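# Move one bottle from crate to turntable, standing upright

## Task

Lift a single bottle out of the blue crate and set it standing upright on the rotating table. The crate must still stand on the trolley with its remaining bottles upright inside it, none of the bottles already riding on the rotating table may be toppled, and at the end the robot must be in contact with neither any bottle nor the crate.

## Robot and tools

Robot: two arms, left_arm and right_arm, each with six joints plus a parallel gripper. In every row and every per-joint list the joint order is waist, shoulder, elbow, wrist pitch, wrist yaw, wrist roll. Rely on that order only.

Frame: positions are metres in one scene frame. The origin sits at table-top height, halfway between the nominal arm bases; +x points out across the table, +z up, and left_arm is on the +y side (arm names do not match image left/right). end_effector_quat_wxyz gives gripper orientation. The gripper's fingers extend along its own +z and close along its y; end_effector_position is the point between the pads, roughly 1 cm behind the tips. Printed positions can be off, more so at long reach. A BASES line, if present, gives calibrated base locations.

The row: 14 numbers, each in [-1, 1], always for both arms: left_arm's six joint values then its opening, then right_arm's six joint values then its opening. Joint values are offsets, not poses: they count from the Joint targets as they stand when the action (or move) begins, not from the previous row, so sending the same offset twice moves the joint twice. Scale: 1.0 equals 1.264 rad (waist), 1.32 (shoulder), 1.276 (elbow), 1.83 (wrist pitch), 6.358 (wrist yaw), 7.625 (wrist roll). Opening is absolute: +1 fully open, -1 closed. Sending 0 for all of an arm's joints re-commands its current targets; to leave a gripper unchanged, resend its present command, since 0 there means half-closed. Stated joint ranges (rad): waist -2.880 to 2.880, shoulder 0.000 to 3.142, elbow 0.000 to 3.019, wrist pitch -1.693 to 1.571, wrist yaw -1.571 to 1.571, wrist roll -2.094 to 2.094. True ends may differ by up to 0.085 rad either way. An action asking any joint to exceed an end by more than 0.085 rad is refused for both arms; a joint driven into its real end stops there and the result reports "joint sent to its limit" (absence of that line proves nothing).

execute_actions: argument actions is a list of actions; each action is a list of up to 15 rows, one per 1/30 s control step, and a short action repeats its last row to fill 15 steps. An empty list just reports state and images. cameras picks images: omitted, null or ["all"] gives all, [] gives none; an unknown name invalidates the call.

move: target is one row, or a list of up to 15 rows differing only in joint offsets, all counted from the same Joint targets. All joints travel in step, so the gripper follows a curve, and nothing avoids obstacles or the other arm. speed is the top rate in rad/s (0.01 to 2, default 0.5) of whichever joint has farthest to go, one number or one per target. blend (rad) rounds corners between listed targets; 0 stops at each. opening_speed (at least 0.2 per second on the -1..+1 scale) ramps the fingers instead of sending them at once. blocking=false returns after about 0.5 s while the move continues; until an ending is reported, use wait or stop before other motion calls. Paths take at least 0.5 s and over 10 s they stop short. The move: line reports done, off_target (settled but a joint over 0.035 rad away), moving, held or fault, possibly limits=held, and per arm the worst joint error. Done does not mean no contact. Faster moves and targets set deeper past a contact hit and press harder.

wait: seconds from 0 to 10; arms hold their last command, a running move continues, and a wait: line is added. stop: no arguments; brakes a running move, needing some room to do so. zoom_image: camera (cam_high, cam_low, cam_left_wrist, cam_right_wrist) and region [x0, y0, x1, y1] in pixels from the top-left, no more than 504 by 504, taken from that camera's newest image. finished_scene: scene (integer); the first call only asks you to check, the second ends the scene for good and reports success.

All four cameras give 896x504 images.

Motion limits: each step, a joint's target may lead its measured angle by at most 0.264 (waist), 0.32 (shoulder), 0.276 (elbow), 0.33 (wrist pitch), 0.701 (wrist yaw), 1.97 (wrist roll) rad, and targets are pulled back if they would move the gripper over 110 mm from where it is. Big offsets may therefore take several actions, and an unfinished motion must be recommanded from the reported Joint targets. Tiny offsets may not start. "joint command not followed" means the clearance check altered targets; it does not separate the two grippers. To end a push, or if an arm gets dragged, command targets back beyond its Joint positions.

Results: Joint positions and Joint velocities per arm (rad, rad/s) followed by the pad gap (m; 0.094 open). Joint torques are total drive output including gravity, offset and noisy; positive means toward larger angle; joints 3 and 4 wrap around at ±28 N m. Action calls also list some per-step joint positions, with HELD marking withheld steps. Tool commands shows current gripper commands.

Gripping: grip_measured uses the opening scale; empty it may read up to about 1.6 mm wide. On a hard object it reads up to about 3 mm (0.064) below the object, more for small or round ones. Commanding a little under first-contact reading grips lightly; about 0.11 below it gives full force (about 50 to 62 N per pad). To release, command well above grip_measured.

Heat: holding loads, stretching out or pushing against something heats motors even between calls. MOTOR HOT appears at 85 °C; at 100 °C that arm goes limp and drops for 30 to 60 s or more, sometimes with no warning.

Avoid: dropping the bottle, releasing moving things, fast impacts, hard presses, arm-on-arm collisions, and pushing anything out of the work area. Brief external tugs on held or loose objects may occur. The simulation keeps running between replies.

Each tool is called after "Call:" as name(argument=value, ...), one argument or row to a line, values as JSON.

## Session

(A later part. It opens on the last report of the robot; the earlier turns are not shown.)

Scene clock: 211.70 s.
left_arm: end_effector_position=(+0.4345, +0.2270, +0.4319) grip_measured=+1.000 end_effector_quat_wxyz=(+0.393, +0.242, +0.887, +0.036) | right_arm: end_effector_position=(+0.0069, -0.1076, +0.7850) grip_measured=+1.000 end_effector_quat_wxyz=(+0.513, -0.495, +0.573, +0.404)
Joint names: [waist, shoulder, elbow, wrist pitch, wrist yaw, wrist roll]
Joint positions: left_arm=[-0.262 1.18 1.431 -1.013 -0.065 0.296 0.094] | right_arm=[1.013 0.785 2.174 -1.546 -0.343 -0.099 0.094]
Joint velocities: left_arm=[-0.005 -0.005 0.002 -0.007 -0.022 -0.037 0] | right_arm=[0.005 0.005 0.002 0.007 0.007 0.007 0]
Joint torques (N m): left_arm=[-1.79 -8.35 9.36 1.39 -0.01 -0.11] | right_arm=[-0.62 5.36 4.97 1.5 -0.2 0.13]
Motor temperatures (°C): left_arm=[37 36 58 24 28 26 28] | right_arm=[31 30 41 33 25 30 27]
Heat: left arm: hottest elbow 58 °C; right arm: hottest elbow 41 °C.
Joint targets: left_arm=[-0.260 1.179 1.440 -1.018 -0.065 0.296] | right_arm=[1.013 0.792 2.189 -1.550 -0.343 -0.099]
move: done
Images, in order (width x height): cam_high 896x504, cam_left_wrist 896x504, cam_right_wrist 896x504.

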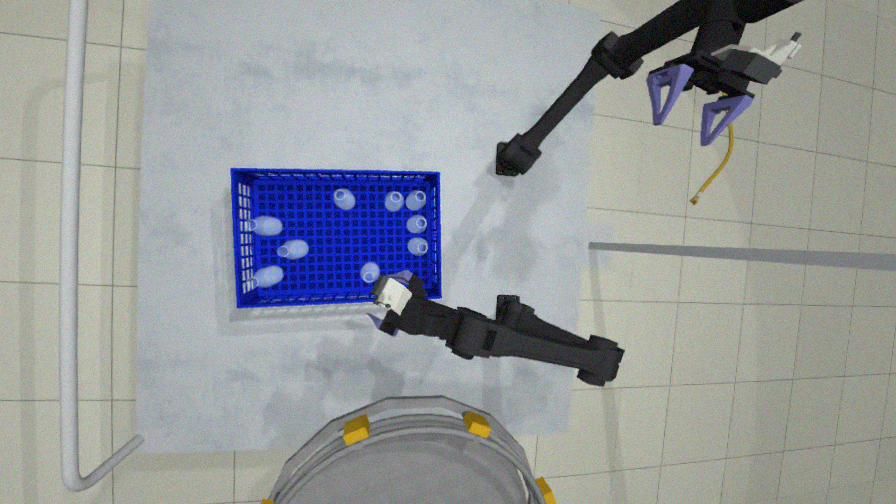

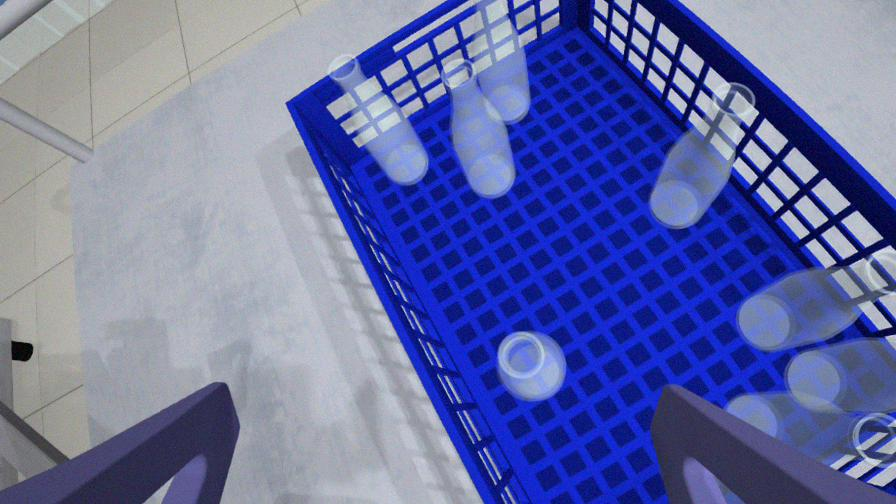

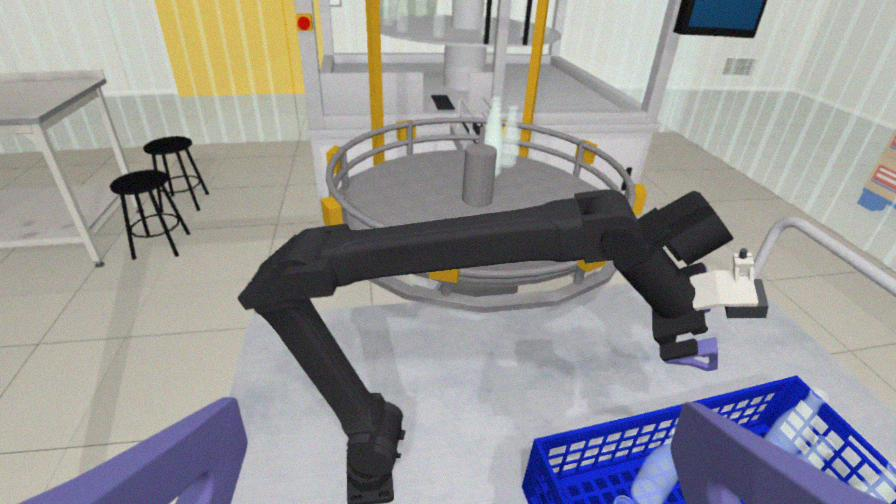

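Call:
execute_actions(
  actions=[],
  cameras=["cam_high", "cam_left_wrist", "cam_right_wrist"],
)

Scene clock: 273.83 s.
left_arm: end_effector_position=(+0.4344, +0.2270, +0.4318) grip_measured=+1.000 end_effector_quat_wxyz=(+0.393, +0.242, +0.887, +0.036) | right_arm: end_effector_position=(+0.0069, -0.1076, +0.7850) grip_measured=+1.000 end_effector_quat_wxyz=(+0.513, -0.495, +0.573, +0.404)
Joint names: [waist, shoulder, elbow, wrist pitch, wrist yaw, wrist roll]
Joint positions: left_arm=[-0.262 1.18 1.431 -1.013 -0.065 0.296 0.094] | right_arm=[1.013 0.785 2.174 -1.546 -0.343 -0.099 0.094]
Joint velocities: left_arm=[0.005 -0.015 0.012 -0.012 0.007 -0.007 0] | right_arm=[-0.015 -0.015 0.002 0.012 -0.007 0.037 0]
Joint torques (N m): left_arm=[-1.9 -9.23 9.14 1.31 -0.03 -0.11] | right_arm=[-0.62 5.36 4.97 1.5 -0.19 0.13]
Motor temperatures (°C): left_arm=[37 33 52 24 27 26 27] | right_arm=[30 30 37 33 25 29 26]
Heat: left arm: hottest elbow 52 °C; right arm: hottest elbow 37 °C.
Joint targets: left_arm=[-0.260 1.179 1.440 -1.018 -0.065 0.296] | right_arm=[1.013 0.792 2.189 -1.550 -0.343 -0.099]
Tool commands: left_gripper/opening=+1.0 right_gripper/opening=+1.0
Images, in order (width x height): cam_high 896x504, cam_left_wrist 896x504, cam_right_wrist 896x504.

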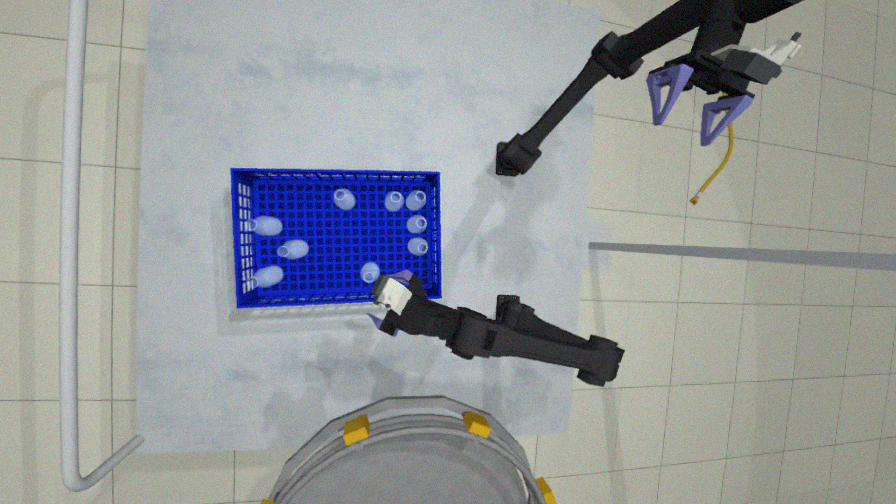

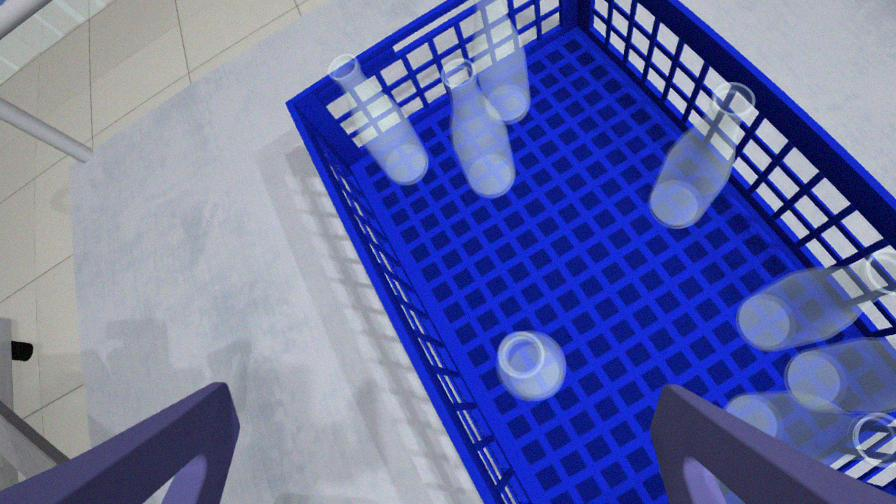

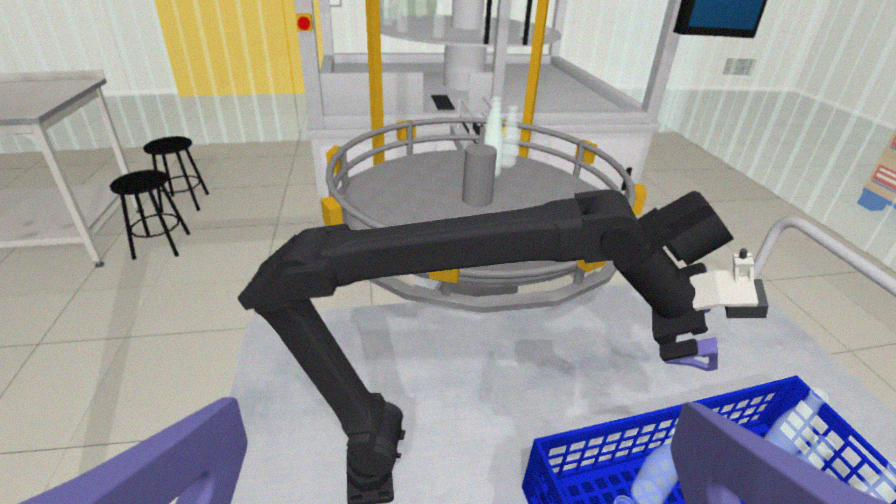

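Call:
move(
  target=[0.0079, 0.0118, -0.2508, 0.1763, 0, -0.0388, 1, 0, 0, 0, 0, 0, 0, 1],
  speed=0.5,
  cameras=["cam_high", "cam_left_wrist"],
)

Scene clock: 301.07 s.
left_arm: end_effector_position=(+0.4452, +0.2261, +0.2996) grip_measured=+1.000 end_effector_quat_wxyz=(+0.378, +0.113, +0.919, -0.017) | right_arm: end_effector_position=(+0.0069, -0.1076, +0.7850) grip_measured=+1.000 end_effector_quat_wxyz=(+0.513, -0.495, +0.573, +0.404)
Joint names: [waist, shoulder, elbow, wrist pitch, wrist yaw, wrist roll]
Joint positions: left_arm=[-0.258 1.196 1.11 -0.711 -0.065 0.011 0.094] | right_arm=[1.013 0.785 2.174 -1.546 -0.343 -0.099 0.094]
Joint velocities: left_arm=[-0.005 0.005 0.002 -0.002 -0.007 -0.007 0] | right_arm=[-0.015 -0.005 0.017 0.012 -0.095 -0.051 0]
Joint torques (N m): left_arm=[-1.03 -9.47 9.43 2.25 -0.04 -0.23] | right_arm=[-0.62 5.36 4.97 1.51 -0.19 0.13]
Motor temperatures (°C): left_arm=[36 32 51 24 27 25 26] | right_arm=[30 30 36 32 24 28 25]
Heat: left arm: hottest elbow 51 °C; right arm: hottest elbow 36 °C.
Joint targets: left_arm=[-0.250 1.194 1.119 -0.696 -0.065 0.000] | right_arm=[1.013 0.792 2.189 -1.550 -0.343 -0.099]
move: done
Images, in order (width x height): cam_high 896x504, cam_left_wrist 896x504.

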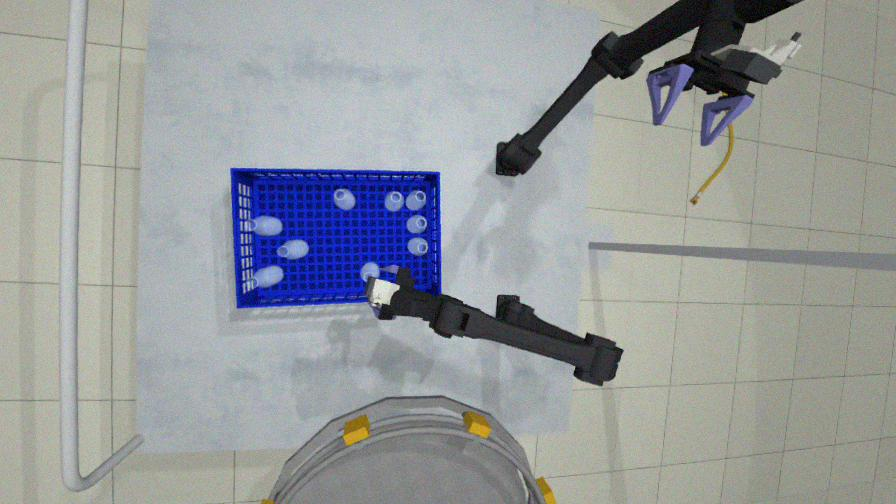

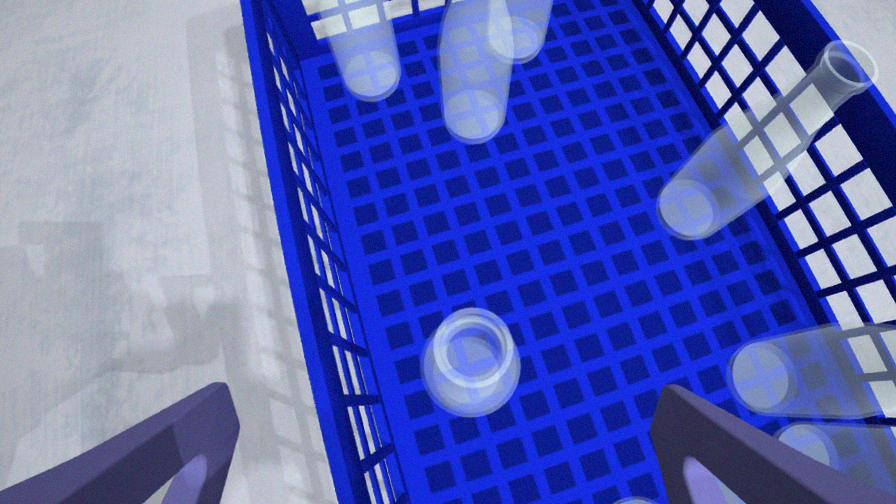

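Call:
move(
  target=[-0.0174, 0.0644, -0.0627, 0.0945, 0, -0.0079, 1, 0, 0, 0, 0, 0, 0, 1],
  speed=0.3,
  cameras=["cam_high", "cam_left_wrist"],
)

Scene clock: 331.27 s.
left_arm: end_effector_position=(+0.4668, +0.2164, +0.2456) grip_measured=+1.000 end_effector_quat_wxyz=(+0.382, +0.088, +0.919, -0.031) | right_arm: end_effector_position=(+0.0069, -0.1076, +0.7850) grip_measured=+1.000 end_effector_quat_wxyz=(+0.513, -0.495, +0.573, +0.404)
Joint names: [waist, shoulder, elbow, wrist pitch, wrist yaw, wrist roll]
Joint positions: left_arm=[-0.265 1.279 1.032 -0.538 -0.065 -0.049 0.094] | right_arm=[1.013 0.785 2.174 -1.546 -0.343 -0.099 0.094]
Joint velocities: left_arm=[0.015 -0.015 -0.007 -0.012 -0.051 0.007 0] | right_arm=[0.005 -0.015 0.002 -0.012 -0.066 0.022 0]
Joint torques (N m): left_arm=[-2.14 -9.93 9.16 2.35 -0.06 -0.22] | right_arm=[-0.62 5.36 4.98 1.51 -0.2 0.13]
Motor temperatures (°C): left_arm=[36 32 52 24 27 25 26] | right_arm=[30 29 35 32 24 28 25]
Heat: left arm: hottest elbow 52 °C; right arm: hottest elbow 35 °C.
Joint targets: left_arm=[-0.272 1.279 1.040 -0.523 -0.065 -0.060] | right_arm=[1.013 0.792 2.189 -1.550 -0.343 -0.099]
move: done
Images, in order (width x height): cam_high 896x504, cam_left_wrist 896x504.

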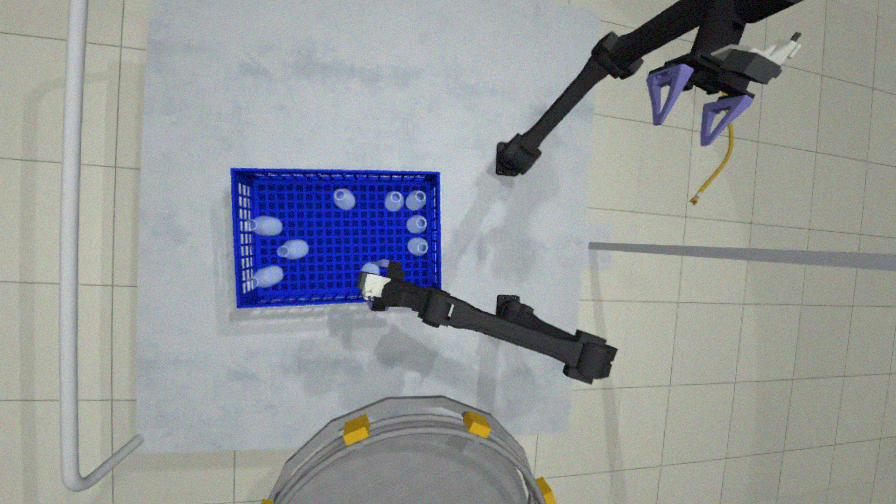

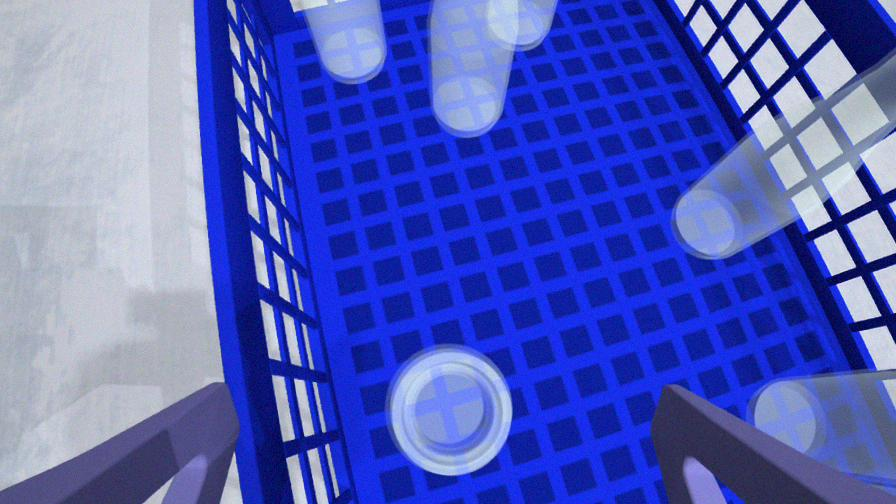

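Call:
zoom_image(
  camera="cam_left_wrist",
  region=[350, 310, 550, 504],
)

Call:
zoom_image(
  camera="cam_high",
  region=[320, 240, 460, 320],
)

Scaled by 2.520 from the camera's 896x504 image, which has a finer 1280x720 frame.

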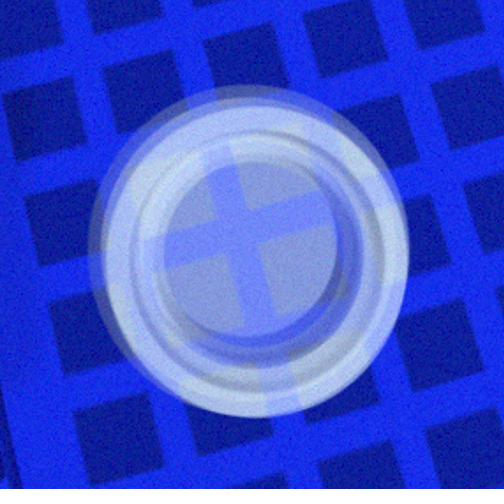

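Scaled by 3.600 from the camera's 896x504 image, which has a finer 1280x720 frame.

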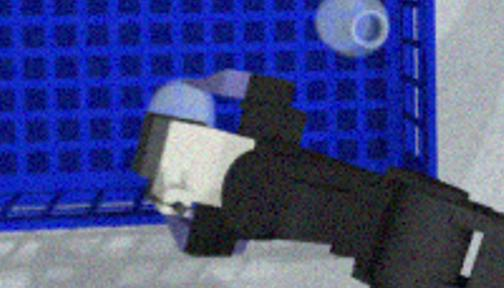

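Call:
move(
  target=[-0.0040, 0, 0, 0, 0, 0, 0.35, 0, 0, 0, 0, 0, 0, 1],
  speed=0.3,
  cameras=["cam_left_wrist"],
)

Scene clock: 366.10 s.
left_arm: end_effector_position=(+0.4663, +0.2145, +0.2456) grip_measured=+0.352 end_effector_quat_wxyz=(+0.382, +0.090, +0.919, -0.032) | right_arm: end_effector_position=(+0.0069, -0.1076, +0.7850) grip_measured=+1.000 end_effector_quat_wxyz=(+0.513, -0.495, +0.573, +0.404)
Joint names: [waist, shoulder, elbow, wrist pitch, wrist yaw, wrist roll]
Joint positions: left_arm=[-0.269 1.279 1.032 -0.538 -0.065 -0.05 0.064] | right_arm=[1.013 0.785 2.174 -1.546 -0.343 -0.099 0.094]
Joint velocities: left_arm=[-0.005 -0.005 0.022 -0.002 -0.037 -0.007 -0.001] | right_arm=[-0.005 -0.005 -0.002 0.007 0.022 -0.037 0]
Joint torques (N m): left_arm=[-2.84 -10.29 9.11 2.18 -0.1 -0.21] | right_arm=[-0.62 5.36 4.98 1.5 -0.2 0.13]
Motor temperatures (°C): left_arm=[36 33 52 24 26 25 25] | right_arm=[30 29 35 32 24 28 25]
Heat: left arm: hottest elbow 52 °C; right arm: hottest elbow 35 °C.
Joint targets: left_arm=[-0.277 1.279 1.040 -0.523 -0.065 -0.060] | right_arm=[1.013 0.792 2.189 -1.550 -0.343 -0.099]
move: done
Images, in order (width x height): cam_left_wrist 896x504.

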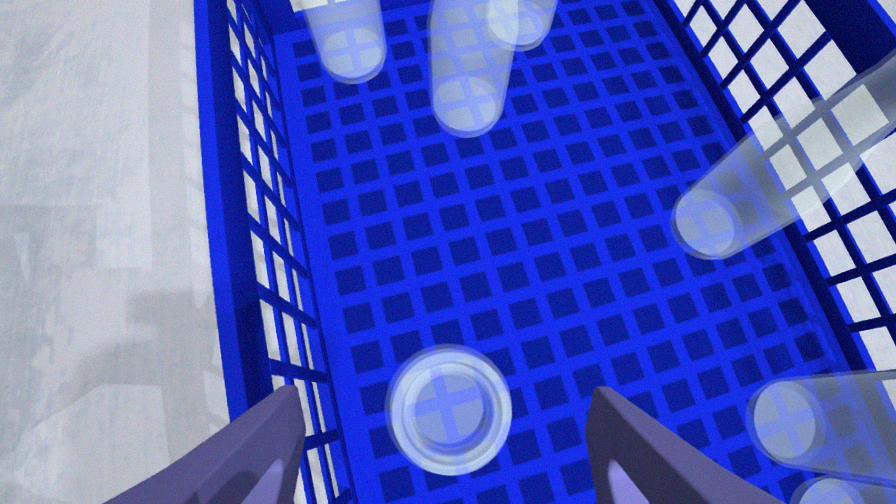

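Call:
move(
  target=[-0.0012, 0.0436, -0.0807, 0.0872, 0, 0, 0.35, 0, 0, 0, 0, 0, 0, 1],
  speed=0.25,
  cameras=["cam_left_wrist", "cam_high"],
)

Scene clock: 375.37 s.
left_arm: end_effector_position=(+0.4685, +0.2128, +0.1914) grip_measured=+0.352 end_effector_quat_wxyz=(+0.384, +0.091, +0.918, -0.032) | right_arm: end_effector_position=(+0.0069, -0.1076, +0.7850) grip_measured=+1.000 end_effector_quat_wxyz=(+0.513, -0.495, +0.573, +0.404)
Joint names: [waist, shoulder, elbow, wrist pitch, wrist yaw, wrist roll]
Joint positions: left_arm=[-0.271 1.334 0.93 -0.379 -0.065 -0.05 0.064] | right_arm=[1.013 0.785 2.174 -1.546 -0.343 -0.099 0.094]
Joint velocities: left_arm=[-0.015 -0.005 0.007 0.017 0.022 -0.022 -0.001] | right_arm=[-0.005 0.015 -0.012 -0.022 -0.022 0.007 0]
Joint torques (N m): left_arm=[-3.02 -9.88 8.65 2.33 -0.09 -0.21] | right_arm=[-0.62 5.42 4.97 1.5 -0.2 0.13]
Motor temperatures (°C): left_arm=[36 33 52 24 26 25 25] | right_arm=[30 29 35 32 24 28 25]
Heat: left arm: hottest elbow 52 °C; right arm: hottest elbow 35 °C.
Joint targets: left_arm=[-0.279 1.337 0.937 -0.363 -0.065 -0.060] | right_arm=[1.013 0.792 2.189 -1.550 -0.343 -0.099]
move: done
Images, in order (width x height): cam_high 896x504, cam_left_wrist 896x504.

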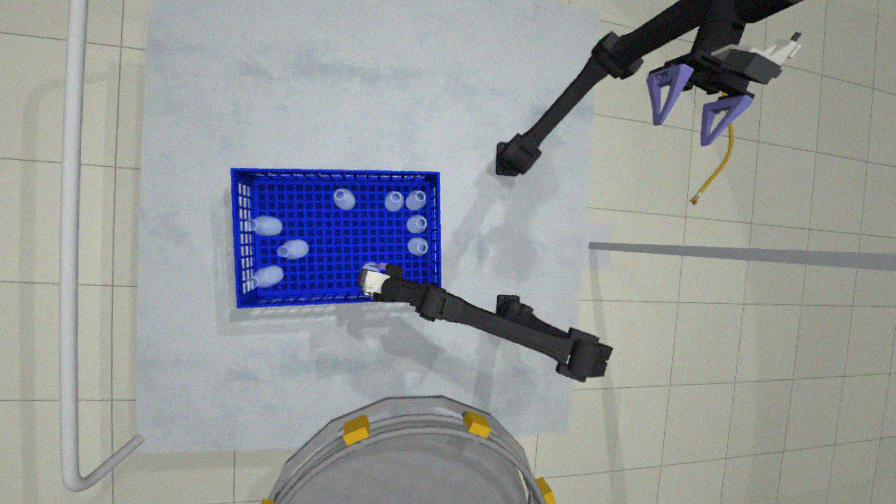

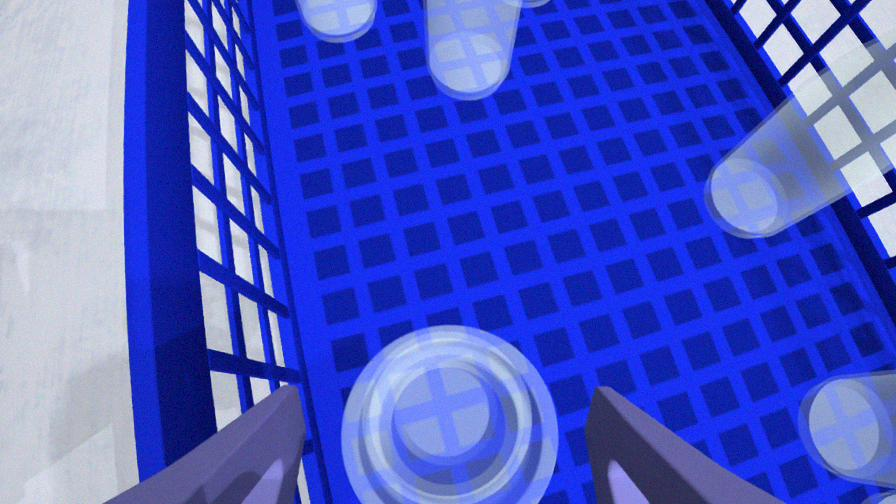

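Call:
move(
  target=[0, 0, 0, 0, 0, 0, -0.42, 0, 0, 0, 0, 0, 0, 1],
  opening_speed=0.8,
  cameras=["cam_left_wrist"],
)

Scene clock: 386.97 s.
left_arm: end_effector_position=(+0.4685, +0.2128, +0.1915) grip_measured=-0.379 end_effector_quat_wxyz=(+0.384, +0.090, +0.918, -0.033) | right_arm: end_effector_position=(+0.0069, -0.1076, +0.7850) grip_measured=+1.000 end_effector_quat_wxyz=(+0.513, -0.495, +0.573, +0.404)
Joint names: [waist, shoulder, elbow, wrist pitch, wrist yaw, wrist roll]
Joint positions: left_arm=[-0.271 1.334 0.93 -0.378 -0.065 -0.052 0.029] | right_arm=[1.013 0.785 2.174 -1.546 -0.343 -0.099 0.094]
Joint velocities: left_arm=[-0.015 -0.015 -0.002 0.012 0.037 0.007 -0.002] | right_arm=[-0.024 -0.005 -0.007 -0.002 -0.022 0.037 0]
Joint torques (N m): left_arm=[-2.2 -10.34 8.7 2.26 -0.08 -0.22] | right_arm=[-0.62 5.36 4.98 1.5 -0.2 0.13]
Motor temperatures (°C): left_arm=[36 33 52 24 26 25 25] | right_arm=[30 29 35 32 24 27 24]
Heat: left arm: hottest elbow 52 °C; right arm: hottest elbow 35 °C.
Joint targets: left_arm=[-0.279 1.337 0.937 -0.363 -0.065 -0.060] | right_arm=[1.013 0.792 2.189 -1.550 -0.343 -0.099]
move: done
Images, in order (width x height): cam_left_wrist 896x504.

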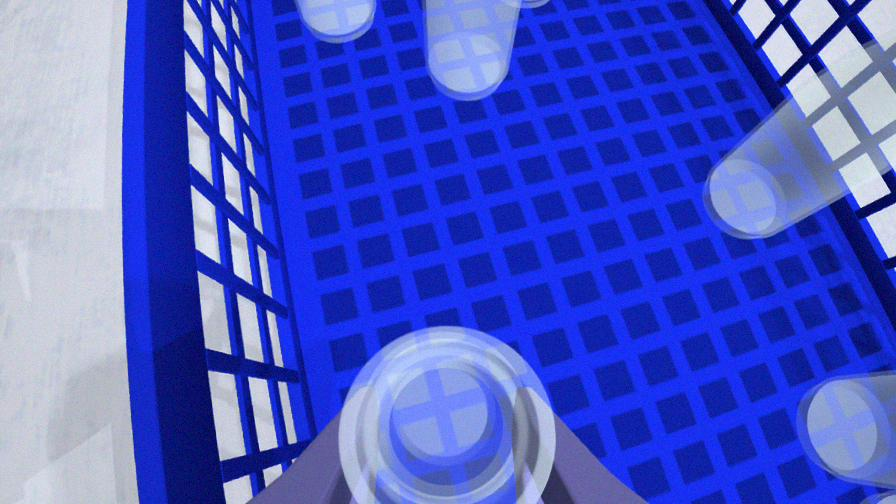

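Call:
move(
  target=[0, 0, 0, 0, 0, 0, -0.53, 0, 0, 0, 0, 0, 0, 1],
  opening_speed=0.8,
  cameras=[],
)

Call:
move(
  target=[
    [0, -0.0515, 0.1337, -0.1309, 0, 0, -0.53, 0, 0, 0, 0, 0, 0, 1],
    [0, -0.0615, 0.3000, -0.2540, 0, 0, -0.53, 0, 0, 0, 0, 0, 0, 1],
  ],
  speed=0.25,
  blend=[0.05, 0],
  cameras=["cam_high", "cam_left_wrist", "cam_right_wrist"],
)

Scene clock: 413.93 s.
left_arm: end_effector_position=(+0.4685, +0.2128, +0.1915) grip_measured=-0.385 end_effector_quat_wxyz=(+0.384, +0.090, +0.918, -0.033) | right_arm: end_effector_position=(+0.0069, -0.1076, +0.7850) grip_measured=+1.000 end_effector_quat_wxyz=(+0.513, -0.495, +0.573, +0.404)
Joint names: [waist, shoulder, elbow, wrist pitch, wrist yaw, wrist roll]
Joint positions: left_arm=[-0.271 1.334 0.93 -0.378 -0.065 -0.052 0.029] | right_arm=[1.013 0.785 2.174 -1.546 -0.343 -0.099 0.094]
Joint velocities: left_arm=[-0.005 -0.005 -0.037 -0.012 -0.066 -0.022 -0.001] | right_arm=[-0.005 -0.005 -0.007 -0.012 -0.066 -0.007 0]
Joint torques (N m): left_arm=[-2.43 -10.29 8.55 2.26 -0.05 -0.21] | right_arm=[-0.62 5.36 4.97 1.5 -0.2 0.13]
Motor temperatures (°C): left_arm=[36 32 52 24 26 25 27] | right_arm=[29 29 35 31 24 27 24]
Heat: left arm: hottest elbow 52 °C; right arm: hottest elbow 35 °C.
Joint targets: left_arm=[-0.279 1.337 0.937 -0.363 -0.065 -0.060] | right_arm=[1.013 0.792 2.189 -1.550 -0.343 -0.099]
move: done
No camera images: "cameras" was empty.

Scene clock: 416.43 s.
left_arm: end_effector_position=(+0.4639, +0.2141, +0.3129) grip_measured=-0.385 end_effector_quat_wxyz=(+0.346, +0.092, +0.933, -0.026) | right_arm: end_effector_position=(+0.0069, -0.1076, +0.7850) grip_measured=+1.000 end_effector_quat_wxyz=(+0.513, -0.495, +0.573, +0.404)
Joint names: [waist, shoulder, elbow, wrist pitch, wrist yaw, wrist roll]
Joint positions: left_arm=[-0.271 1.28 1.246 -0.83 -0.065 -0.053 0.029] | right_arm=[1.013 0.785 2.174 -1.546 -0.343 -0.099 0.094]
Joint velocities: left_arm=[-0.015 -0.005 -0.007 0.007 -0.095 -0.11 0] | right_arm=[-0.005 -0.005 0.002 0.012 0.081 0.037 0]
Joint torques (N m): left_arm=[-2.55 -11.99 13.85 1.72 -0.05 -0.18] | right_arm=[-0.62 5.3 4.98 1.5 -0.2 0.13]
Motor temperatures (°C): left_arm=[36 32 52 24 26 25 27] | right_arm=[29 29 35 31 24 27 24]
Heat: left arm: hottest elbow 52 °C; right arm: hottest elbow 35 °C.
Joint targets: left_arm=[-0.279 1.256 1.319 -0.828 -0.065 -0.060] | right_arm=[1.013 0.792 2.189 -1.550 -0.343 -0.099]
move: off_target (left_arm); left_arm: the elbow is farthest, 0.074 rad from its target
Images, in order (width x height): cam_high 896x504, cam_left_wrist 896x504, cam_right_wrist 896x504.

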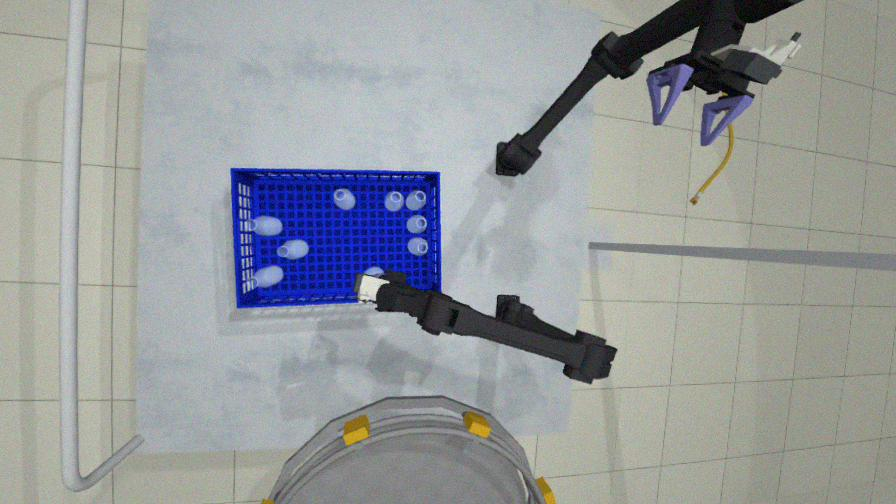

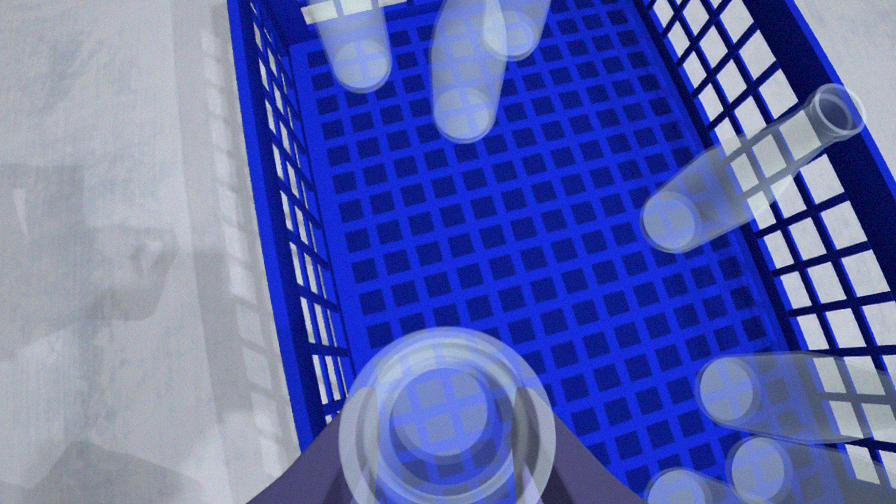

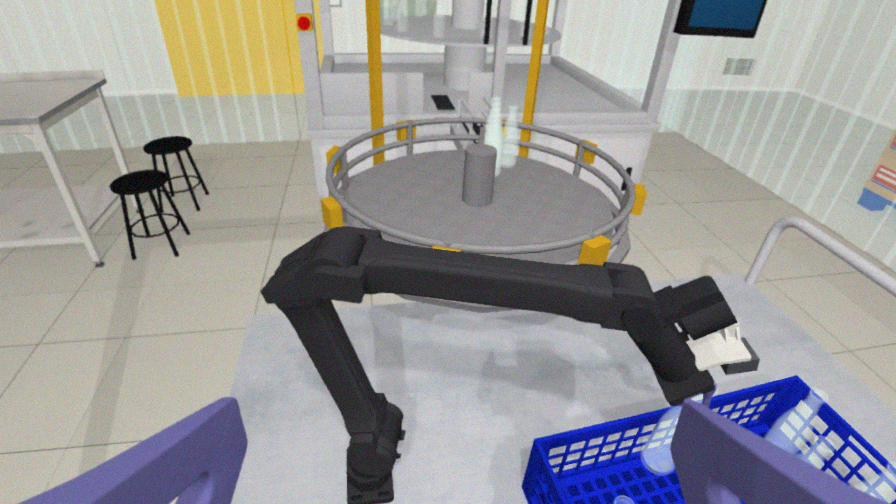

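Call:
move(
  target=[
    [0, -0.0241, 0.0840, -0.0377, 0, 0, -0.53, 0, 0, 0, 0, 0, 0, 1],
    [0.3790, 0.0974, 0.6348, -0.3450, 0, 0, -0.53, 0, 0, 0, 0, 0, 0, 1],
    [0.8536, 0.0974, 0.6348, -0.3450, 0, 0, -0.53, 0, 0, 0, 0, 0, 0, 1],
  ],
  speed=[0.3, 0.5, 0.5],
  blend=[0.05, 0.1, 0],
  cameras=["cam_high", "cam_left_wrist", "cam_right_wrist"],
)

Scene clock: 445.20 s.
left_arm: end_effector_position=(+0.2975, +0.7065, +0.5773) grip_measured=-0.385 end_effector_quat_wxyz=(+0.342, -0.394, +0.837, +0.166) | right_arm: end_effector_position=(+0.0069, -0.1076, +0.7850) grip_measured=+1.000 end_effector_quat_wxyz=(+0.513, -0.495, +0.573, +0.404)
Joint names: [waist, shoulder, elbow, wrist pitch, wrist yaw, wrist roll]
Joint positions: left_arm=[0.803 1.395 2.065 -1.463 -0.065 -0.053 0.029] | right_arm=[1.013 0.785 2.174 -1.546 -0.343 -0.099 0.094]
Joint velocities: left_arm=[0.015 0.005 -0.002 -0.007 -0.051 -0.037 -0.001] | right_arm=[-0.005 -0.005 -0.002 0.002 0.095 0.007 0]
Joint torques (N m): left_arm=[-1.61 -11.4 11.81 1.68 -0.07 -0.14] | right_arm=[-0.62 5.42 4.98 1.51 -0.2 0.13]
Motor temperatures (°C): left_arm=[35 32 58 24 26 25 28] | right_arm=[29 29 35 31 24 27 24]
Heat: left arm: hottest elbow 58 °C; right arm: hottest elbow 35 °C.
Joint targets: left_arm=[0.800 1.384 2.130 -1.460 -0.065 -0.060] | right_arm=[1.013 0.792 2.189 -1.550 -0.343 -0.099]
move: off_target (left_arm); left_arm: the elbow is farthest, 0.064 rad from its target
Images, in order (width x height): cam_high 896x504, cam_left_wrist 896x504, cam_right_wrist 896x504.

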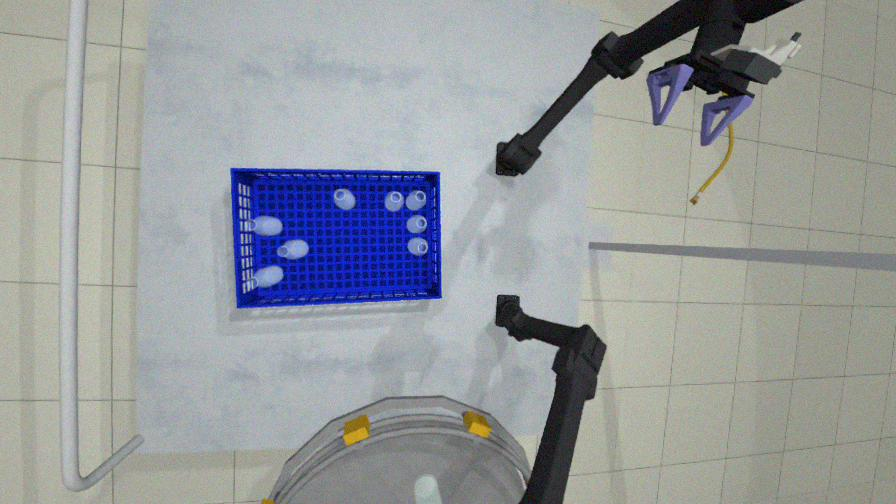

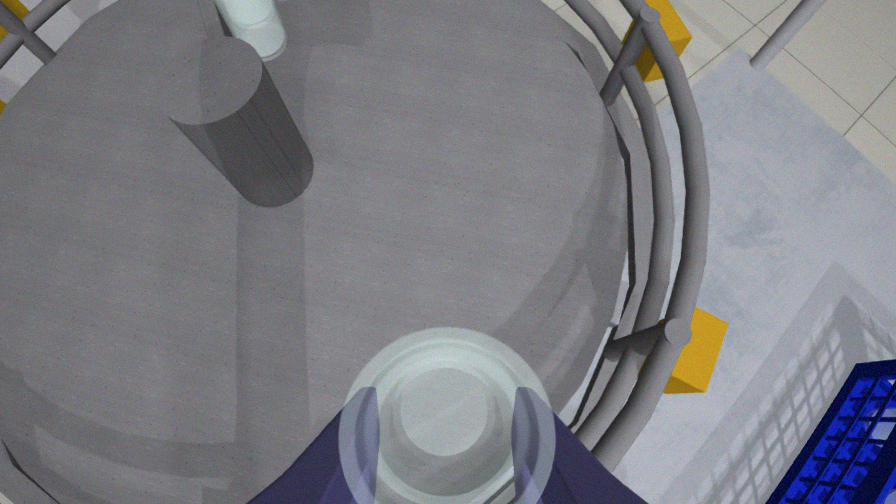

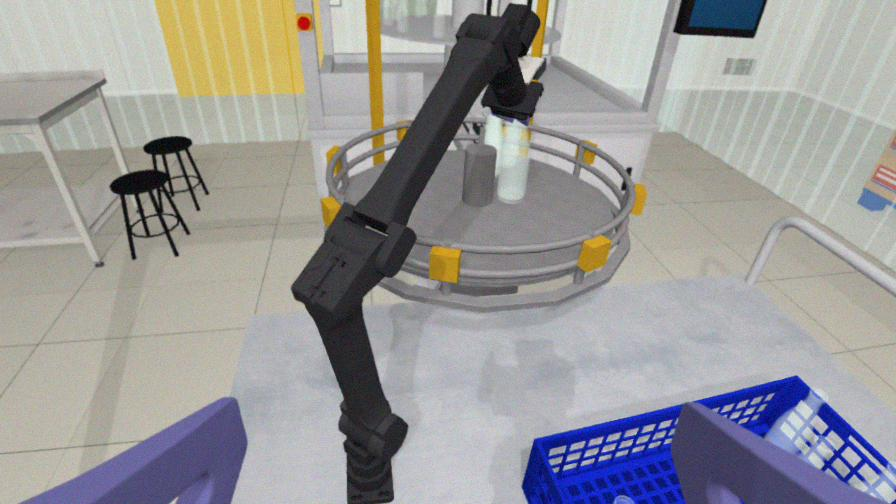

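Call:
move(
  target=[
    [0, 0.1162, 0.0642, 0.0456, 0, 0, -0.53, 0, 0, 0, 0, 0, 0, 1],
    [0, 0.0219, -0.2413, 0.1955, 0, 0, -0.53, 0, 0, 0, 0, 0, 0, 1],
  ],
  speed=[0.4, 0.3],
  blend=[0.05, 0],
  cameras=["cam_high", "cam_left_wrist", "cam_right_wrist"],
)

Scene clock: 479.77 s.
left_arm: end_effector_position=(+0.3545, +0.7652, +0.4769) grip_measured=-0.385 end_effector_quat_wxyz=(+0.351, -0.393, +0.833, +0.170) | right_arm: end_effector_position=(+0.0069, -0.1076, +0.7850) grip_measured=+1.000 end_effector_quat_wxyz=(+0.513, -0.495, +0.573, +0.404)
Joint names: [waist, shoulder, elbow, wrist pitch, wrist yaw, wrist roll]
Joint positions: left_arm=[0.803 1.447 1.803 -1.128 -0.065 -0.053 0.029] | right_arm=[1.013 0.785 2.174 -1.546 -0.343 -0.099 0.094]
Joint velocities: left_arm=[-0.005 -0.005 -0.032 -0.007 -0.051 0.022 0] | right_arm=[-0.005 0.005 -0.002 -0.017 -0.081 0.022 0]
Joint torques (N m): left_arm=[-1.61 -14.97 9.81 2.69 -0.05 -0.2] | right_arm=[-0.62 5.42 4.97 1.51 -0.2 0.13]
Motor temperatures (°C): left_arm=[35 33 56 24 26 25 28] | right_arm=[29 29 35 31 24 27 24]
Heat: left arm: hottest elbow 56 °C; right arm: hottest elbow 35 °C.
Joint targets: left_arm=[0.800 1.413 1.822 -1.102 -0.065 -0.060] | right_arm=[1.013 0.792 2.189 -1.550 -0.343 -0.099]
move: done
Images, in order (width x height): cam_high 896x504, cam_left_wrist 896x504, cam_right_wrist 896x504.

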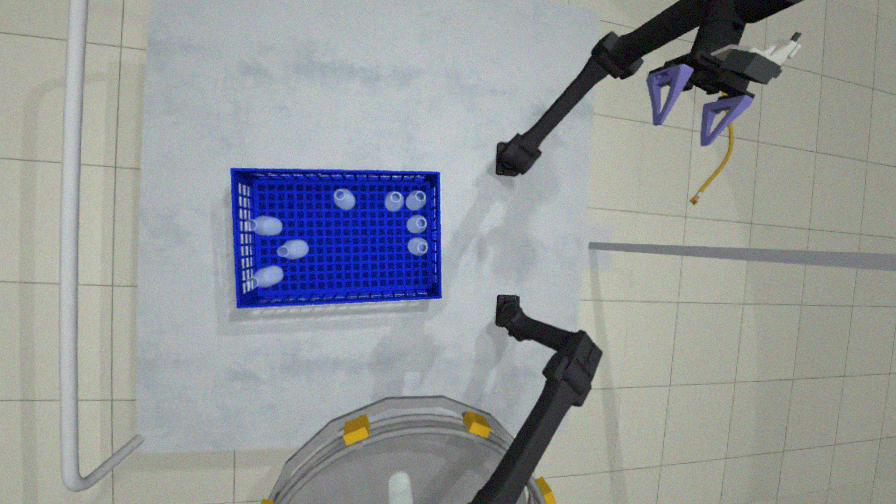

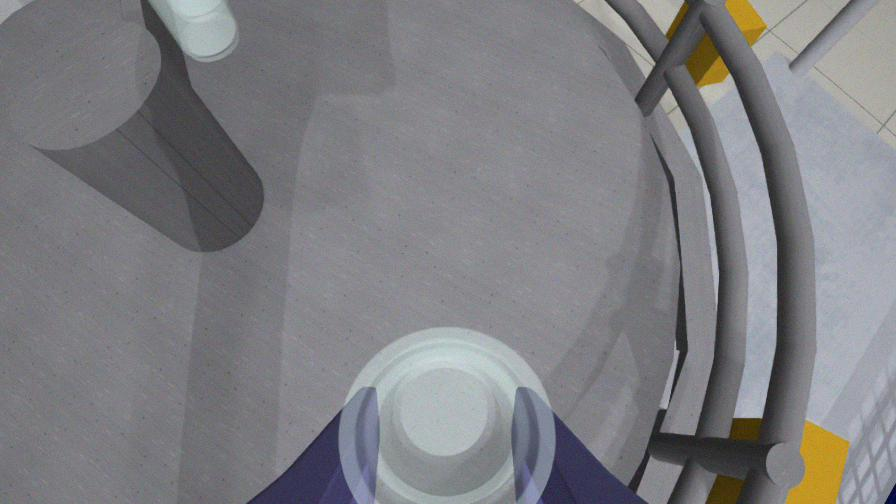

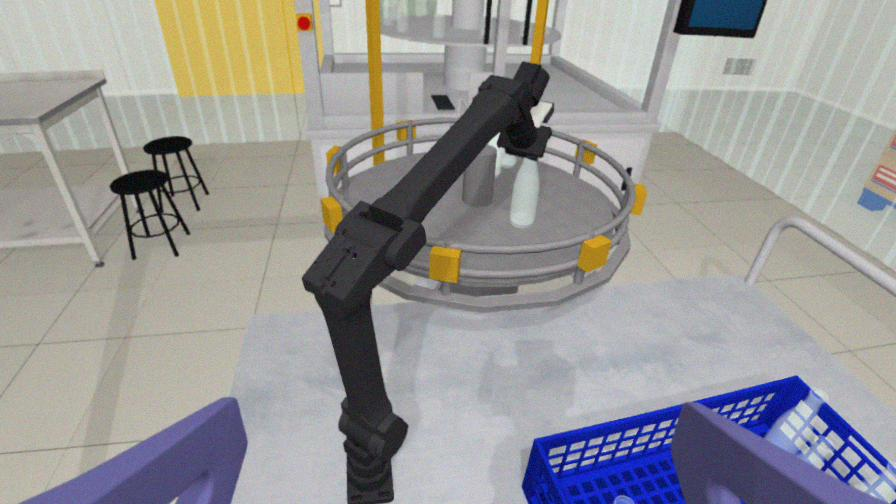

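Call:
move(
  target=[0, -0.0164, -0.0691, 0.0293, 0, 0, -0.53, 0, 0, 0, 0, 0, 0, 1],
  speed=0.15,
  cameras=["cam_right_wrist", "cam_left_wrist"],
)

Call:
zoom_image(
  camera="cam_right_wrist",
  region=[420, 60, 640, 280],
)

Scene clock: 513.20 s.
left_arm: end_effector_position=(+0.3529, +0.7635, +0.4504) grip_measured=-0.385 end_effector_quat_wxyz=(+0.345, -0.393, +0.835, +0.168) | right_arm: end_effector_position=(+0.0069, -0.1076, +0.7850) grip_measured=+1.000 end_effector_quat_wxyz=(+0.513, -0.495, +0.573, +0.404)
Joint names: [waist, shoulder, elbow, wrist pitch, wrist yaw, wrist roll]
Joint positions: left_arm=[0.803 1.425 1.714 -1.074 -0.065 -0.053 0.029] | right_arm=[1.013 0.785 2.174 -1.546 -0.343 -0.099 0.094]
Joint velocities: left_arm=[-0.005 0.005 -0.002 0.012 0.022 -0.051 0.001] | right_arm=[0.005 -0.005 -0.012 0.002 -0.007 -0.037 0]
Joint torques (N m): left_arm=[-2.08 -14.68 9.87 2.81 -0.08 -0.21] | right_arm=[-0.62 5.3 4.98 1.51 -0.2 0.13]
Motor temperatures (°C): left_arm=[35 34 53 24 26 25 28] | right_arm=[29 29 35 31 24 27 24]
Heat: left arm: hottest elbow 53 °C; right arm: hottest elbow 35 °C.
Joint targets: left_arm=[0.800 1.392 1.734 -1.048 -0.065 -0.060] | right_arm=[1.013 0.792 2.189 -1.550 -0.343 -0.099]
move: done
Images, in order (width x height): cam_left_wrist 896x504, cam_right_wrist 896x504.

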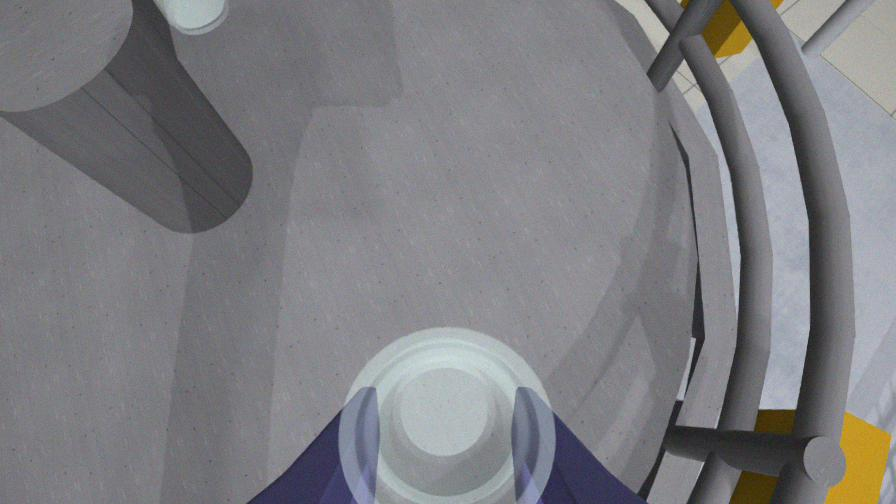

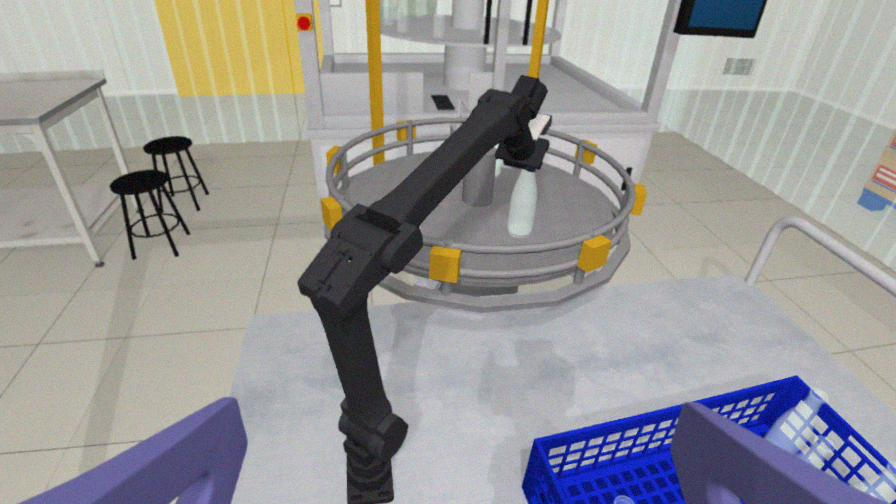

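Scaled by 2.291 from the camera's 896x504 image, which has a finer 1280x720 frame.

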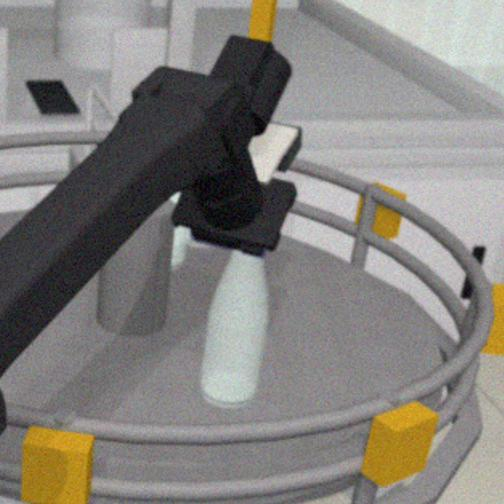

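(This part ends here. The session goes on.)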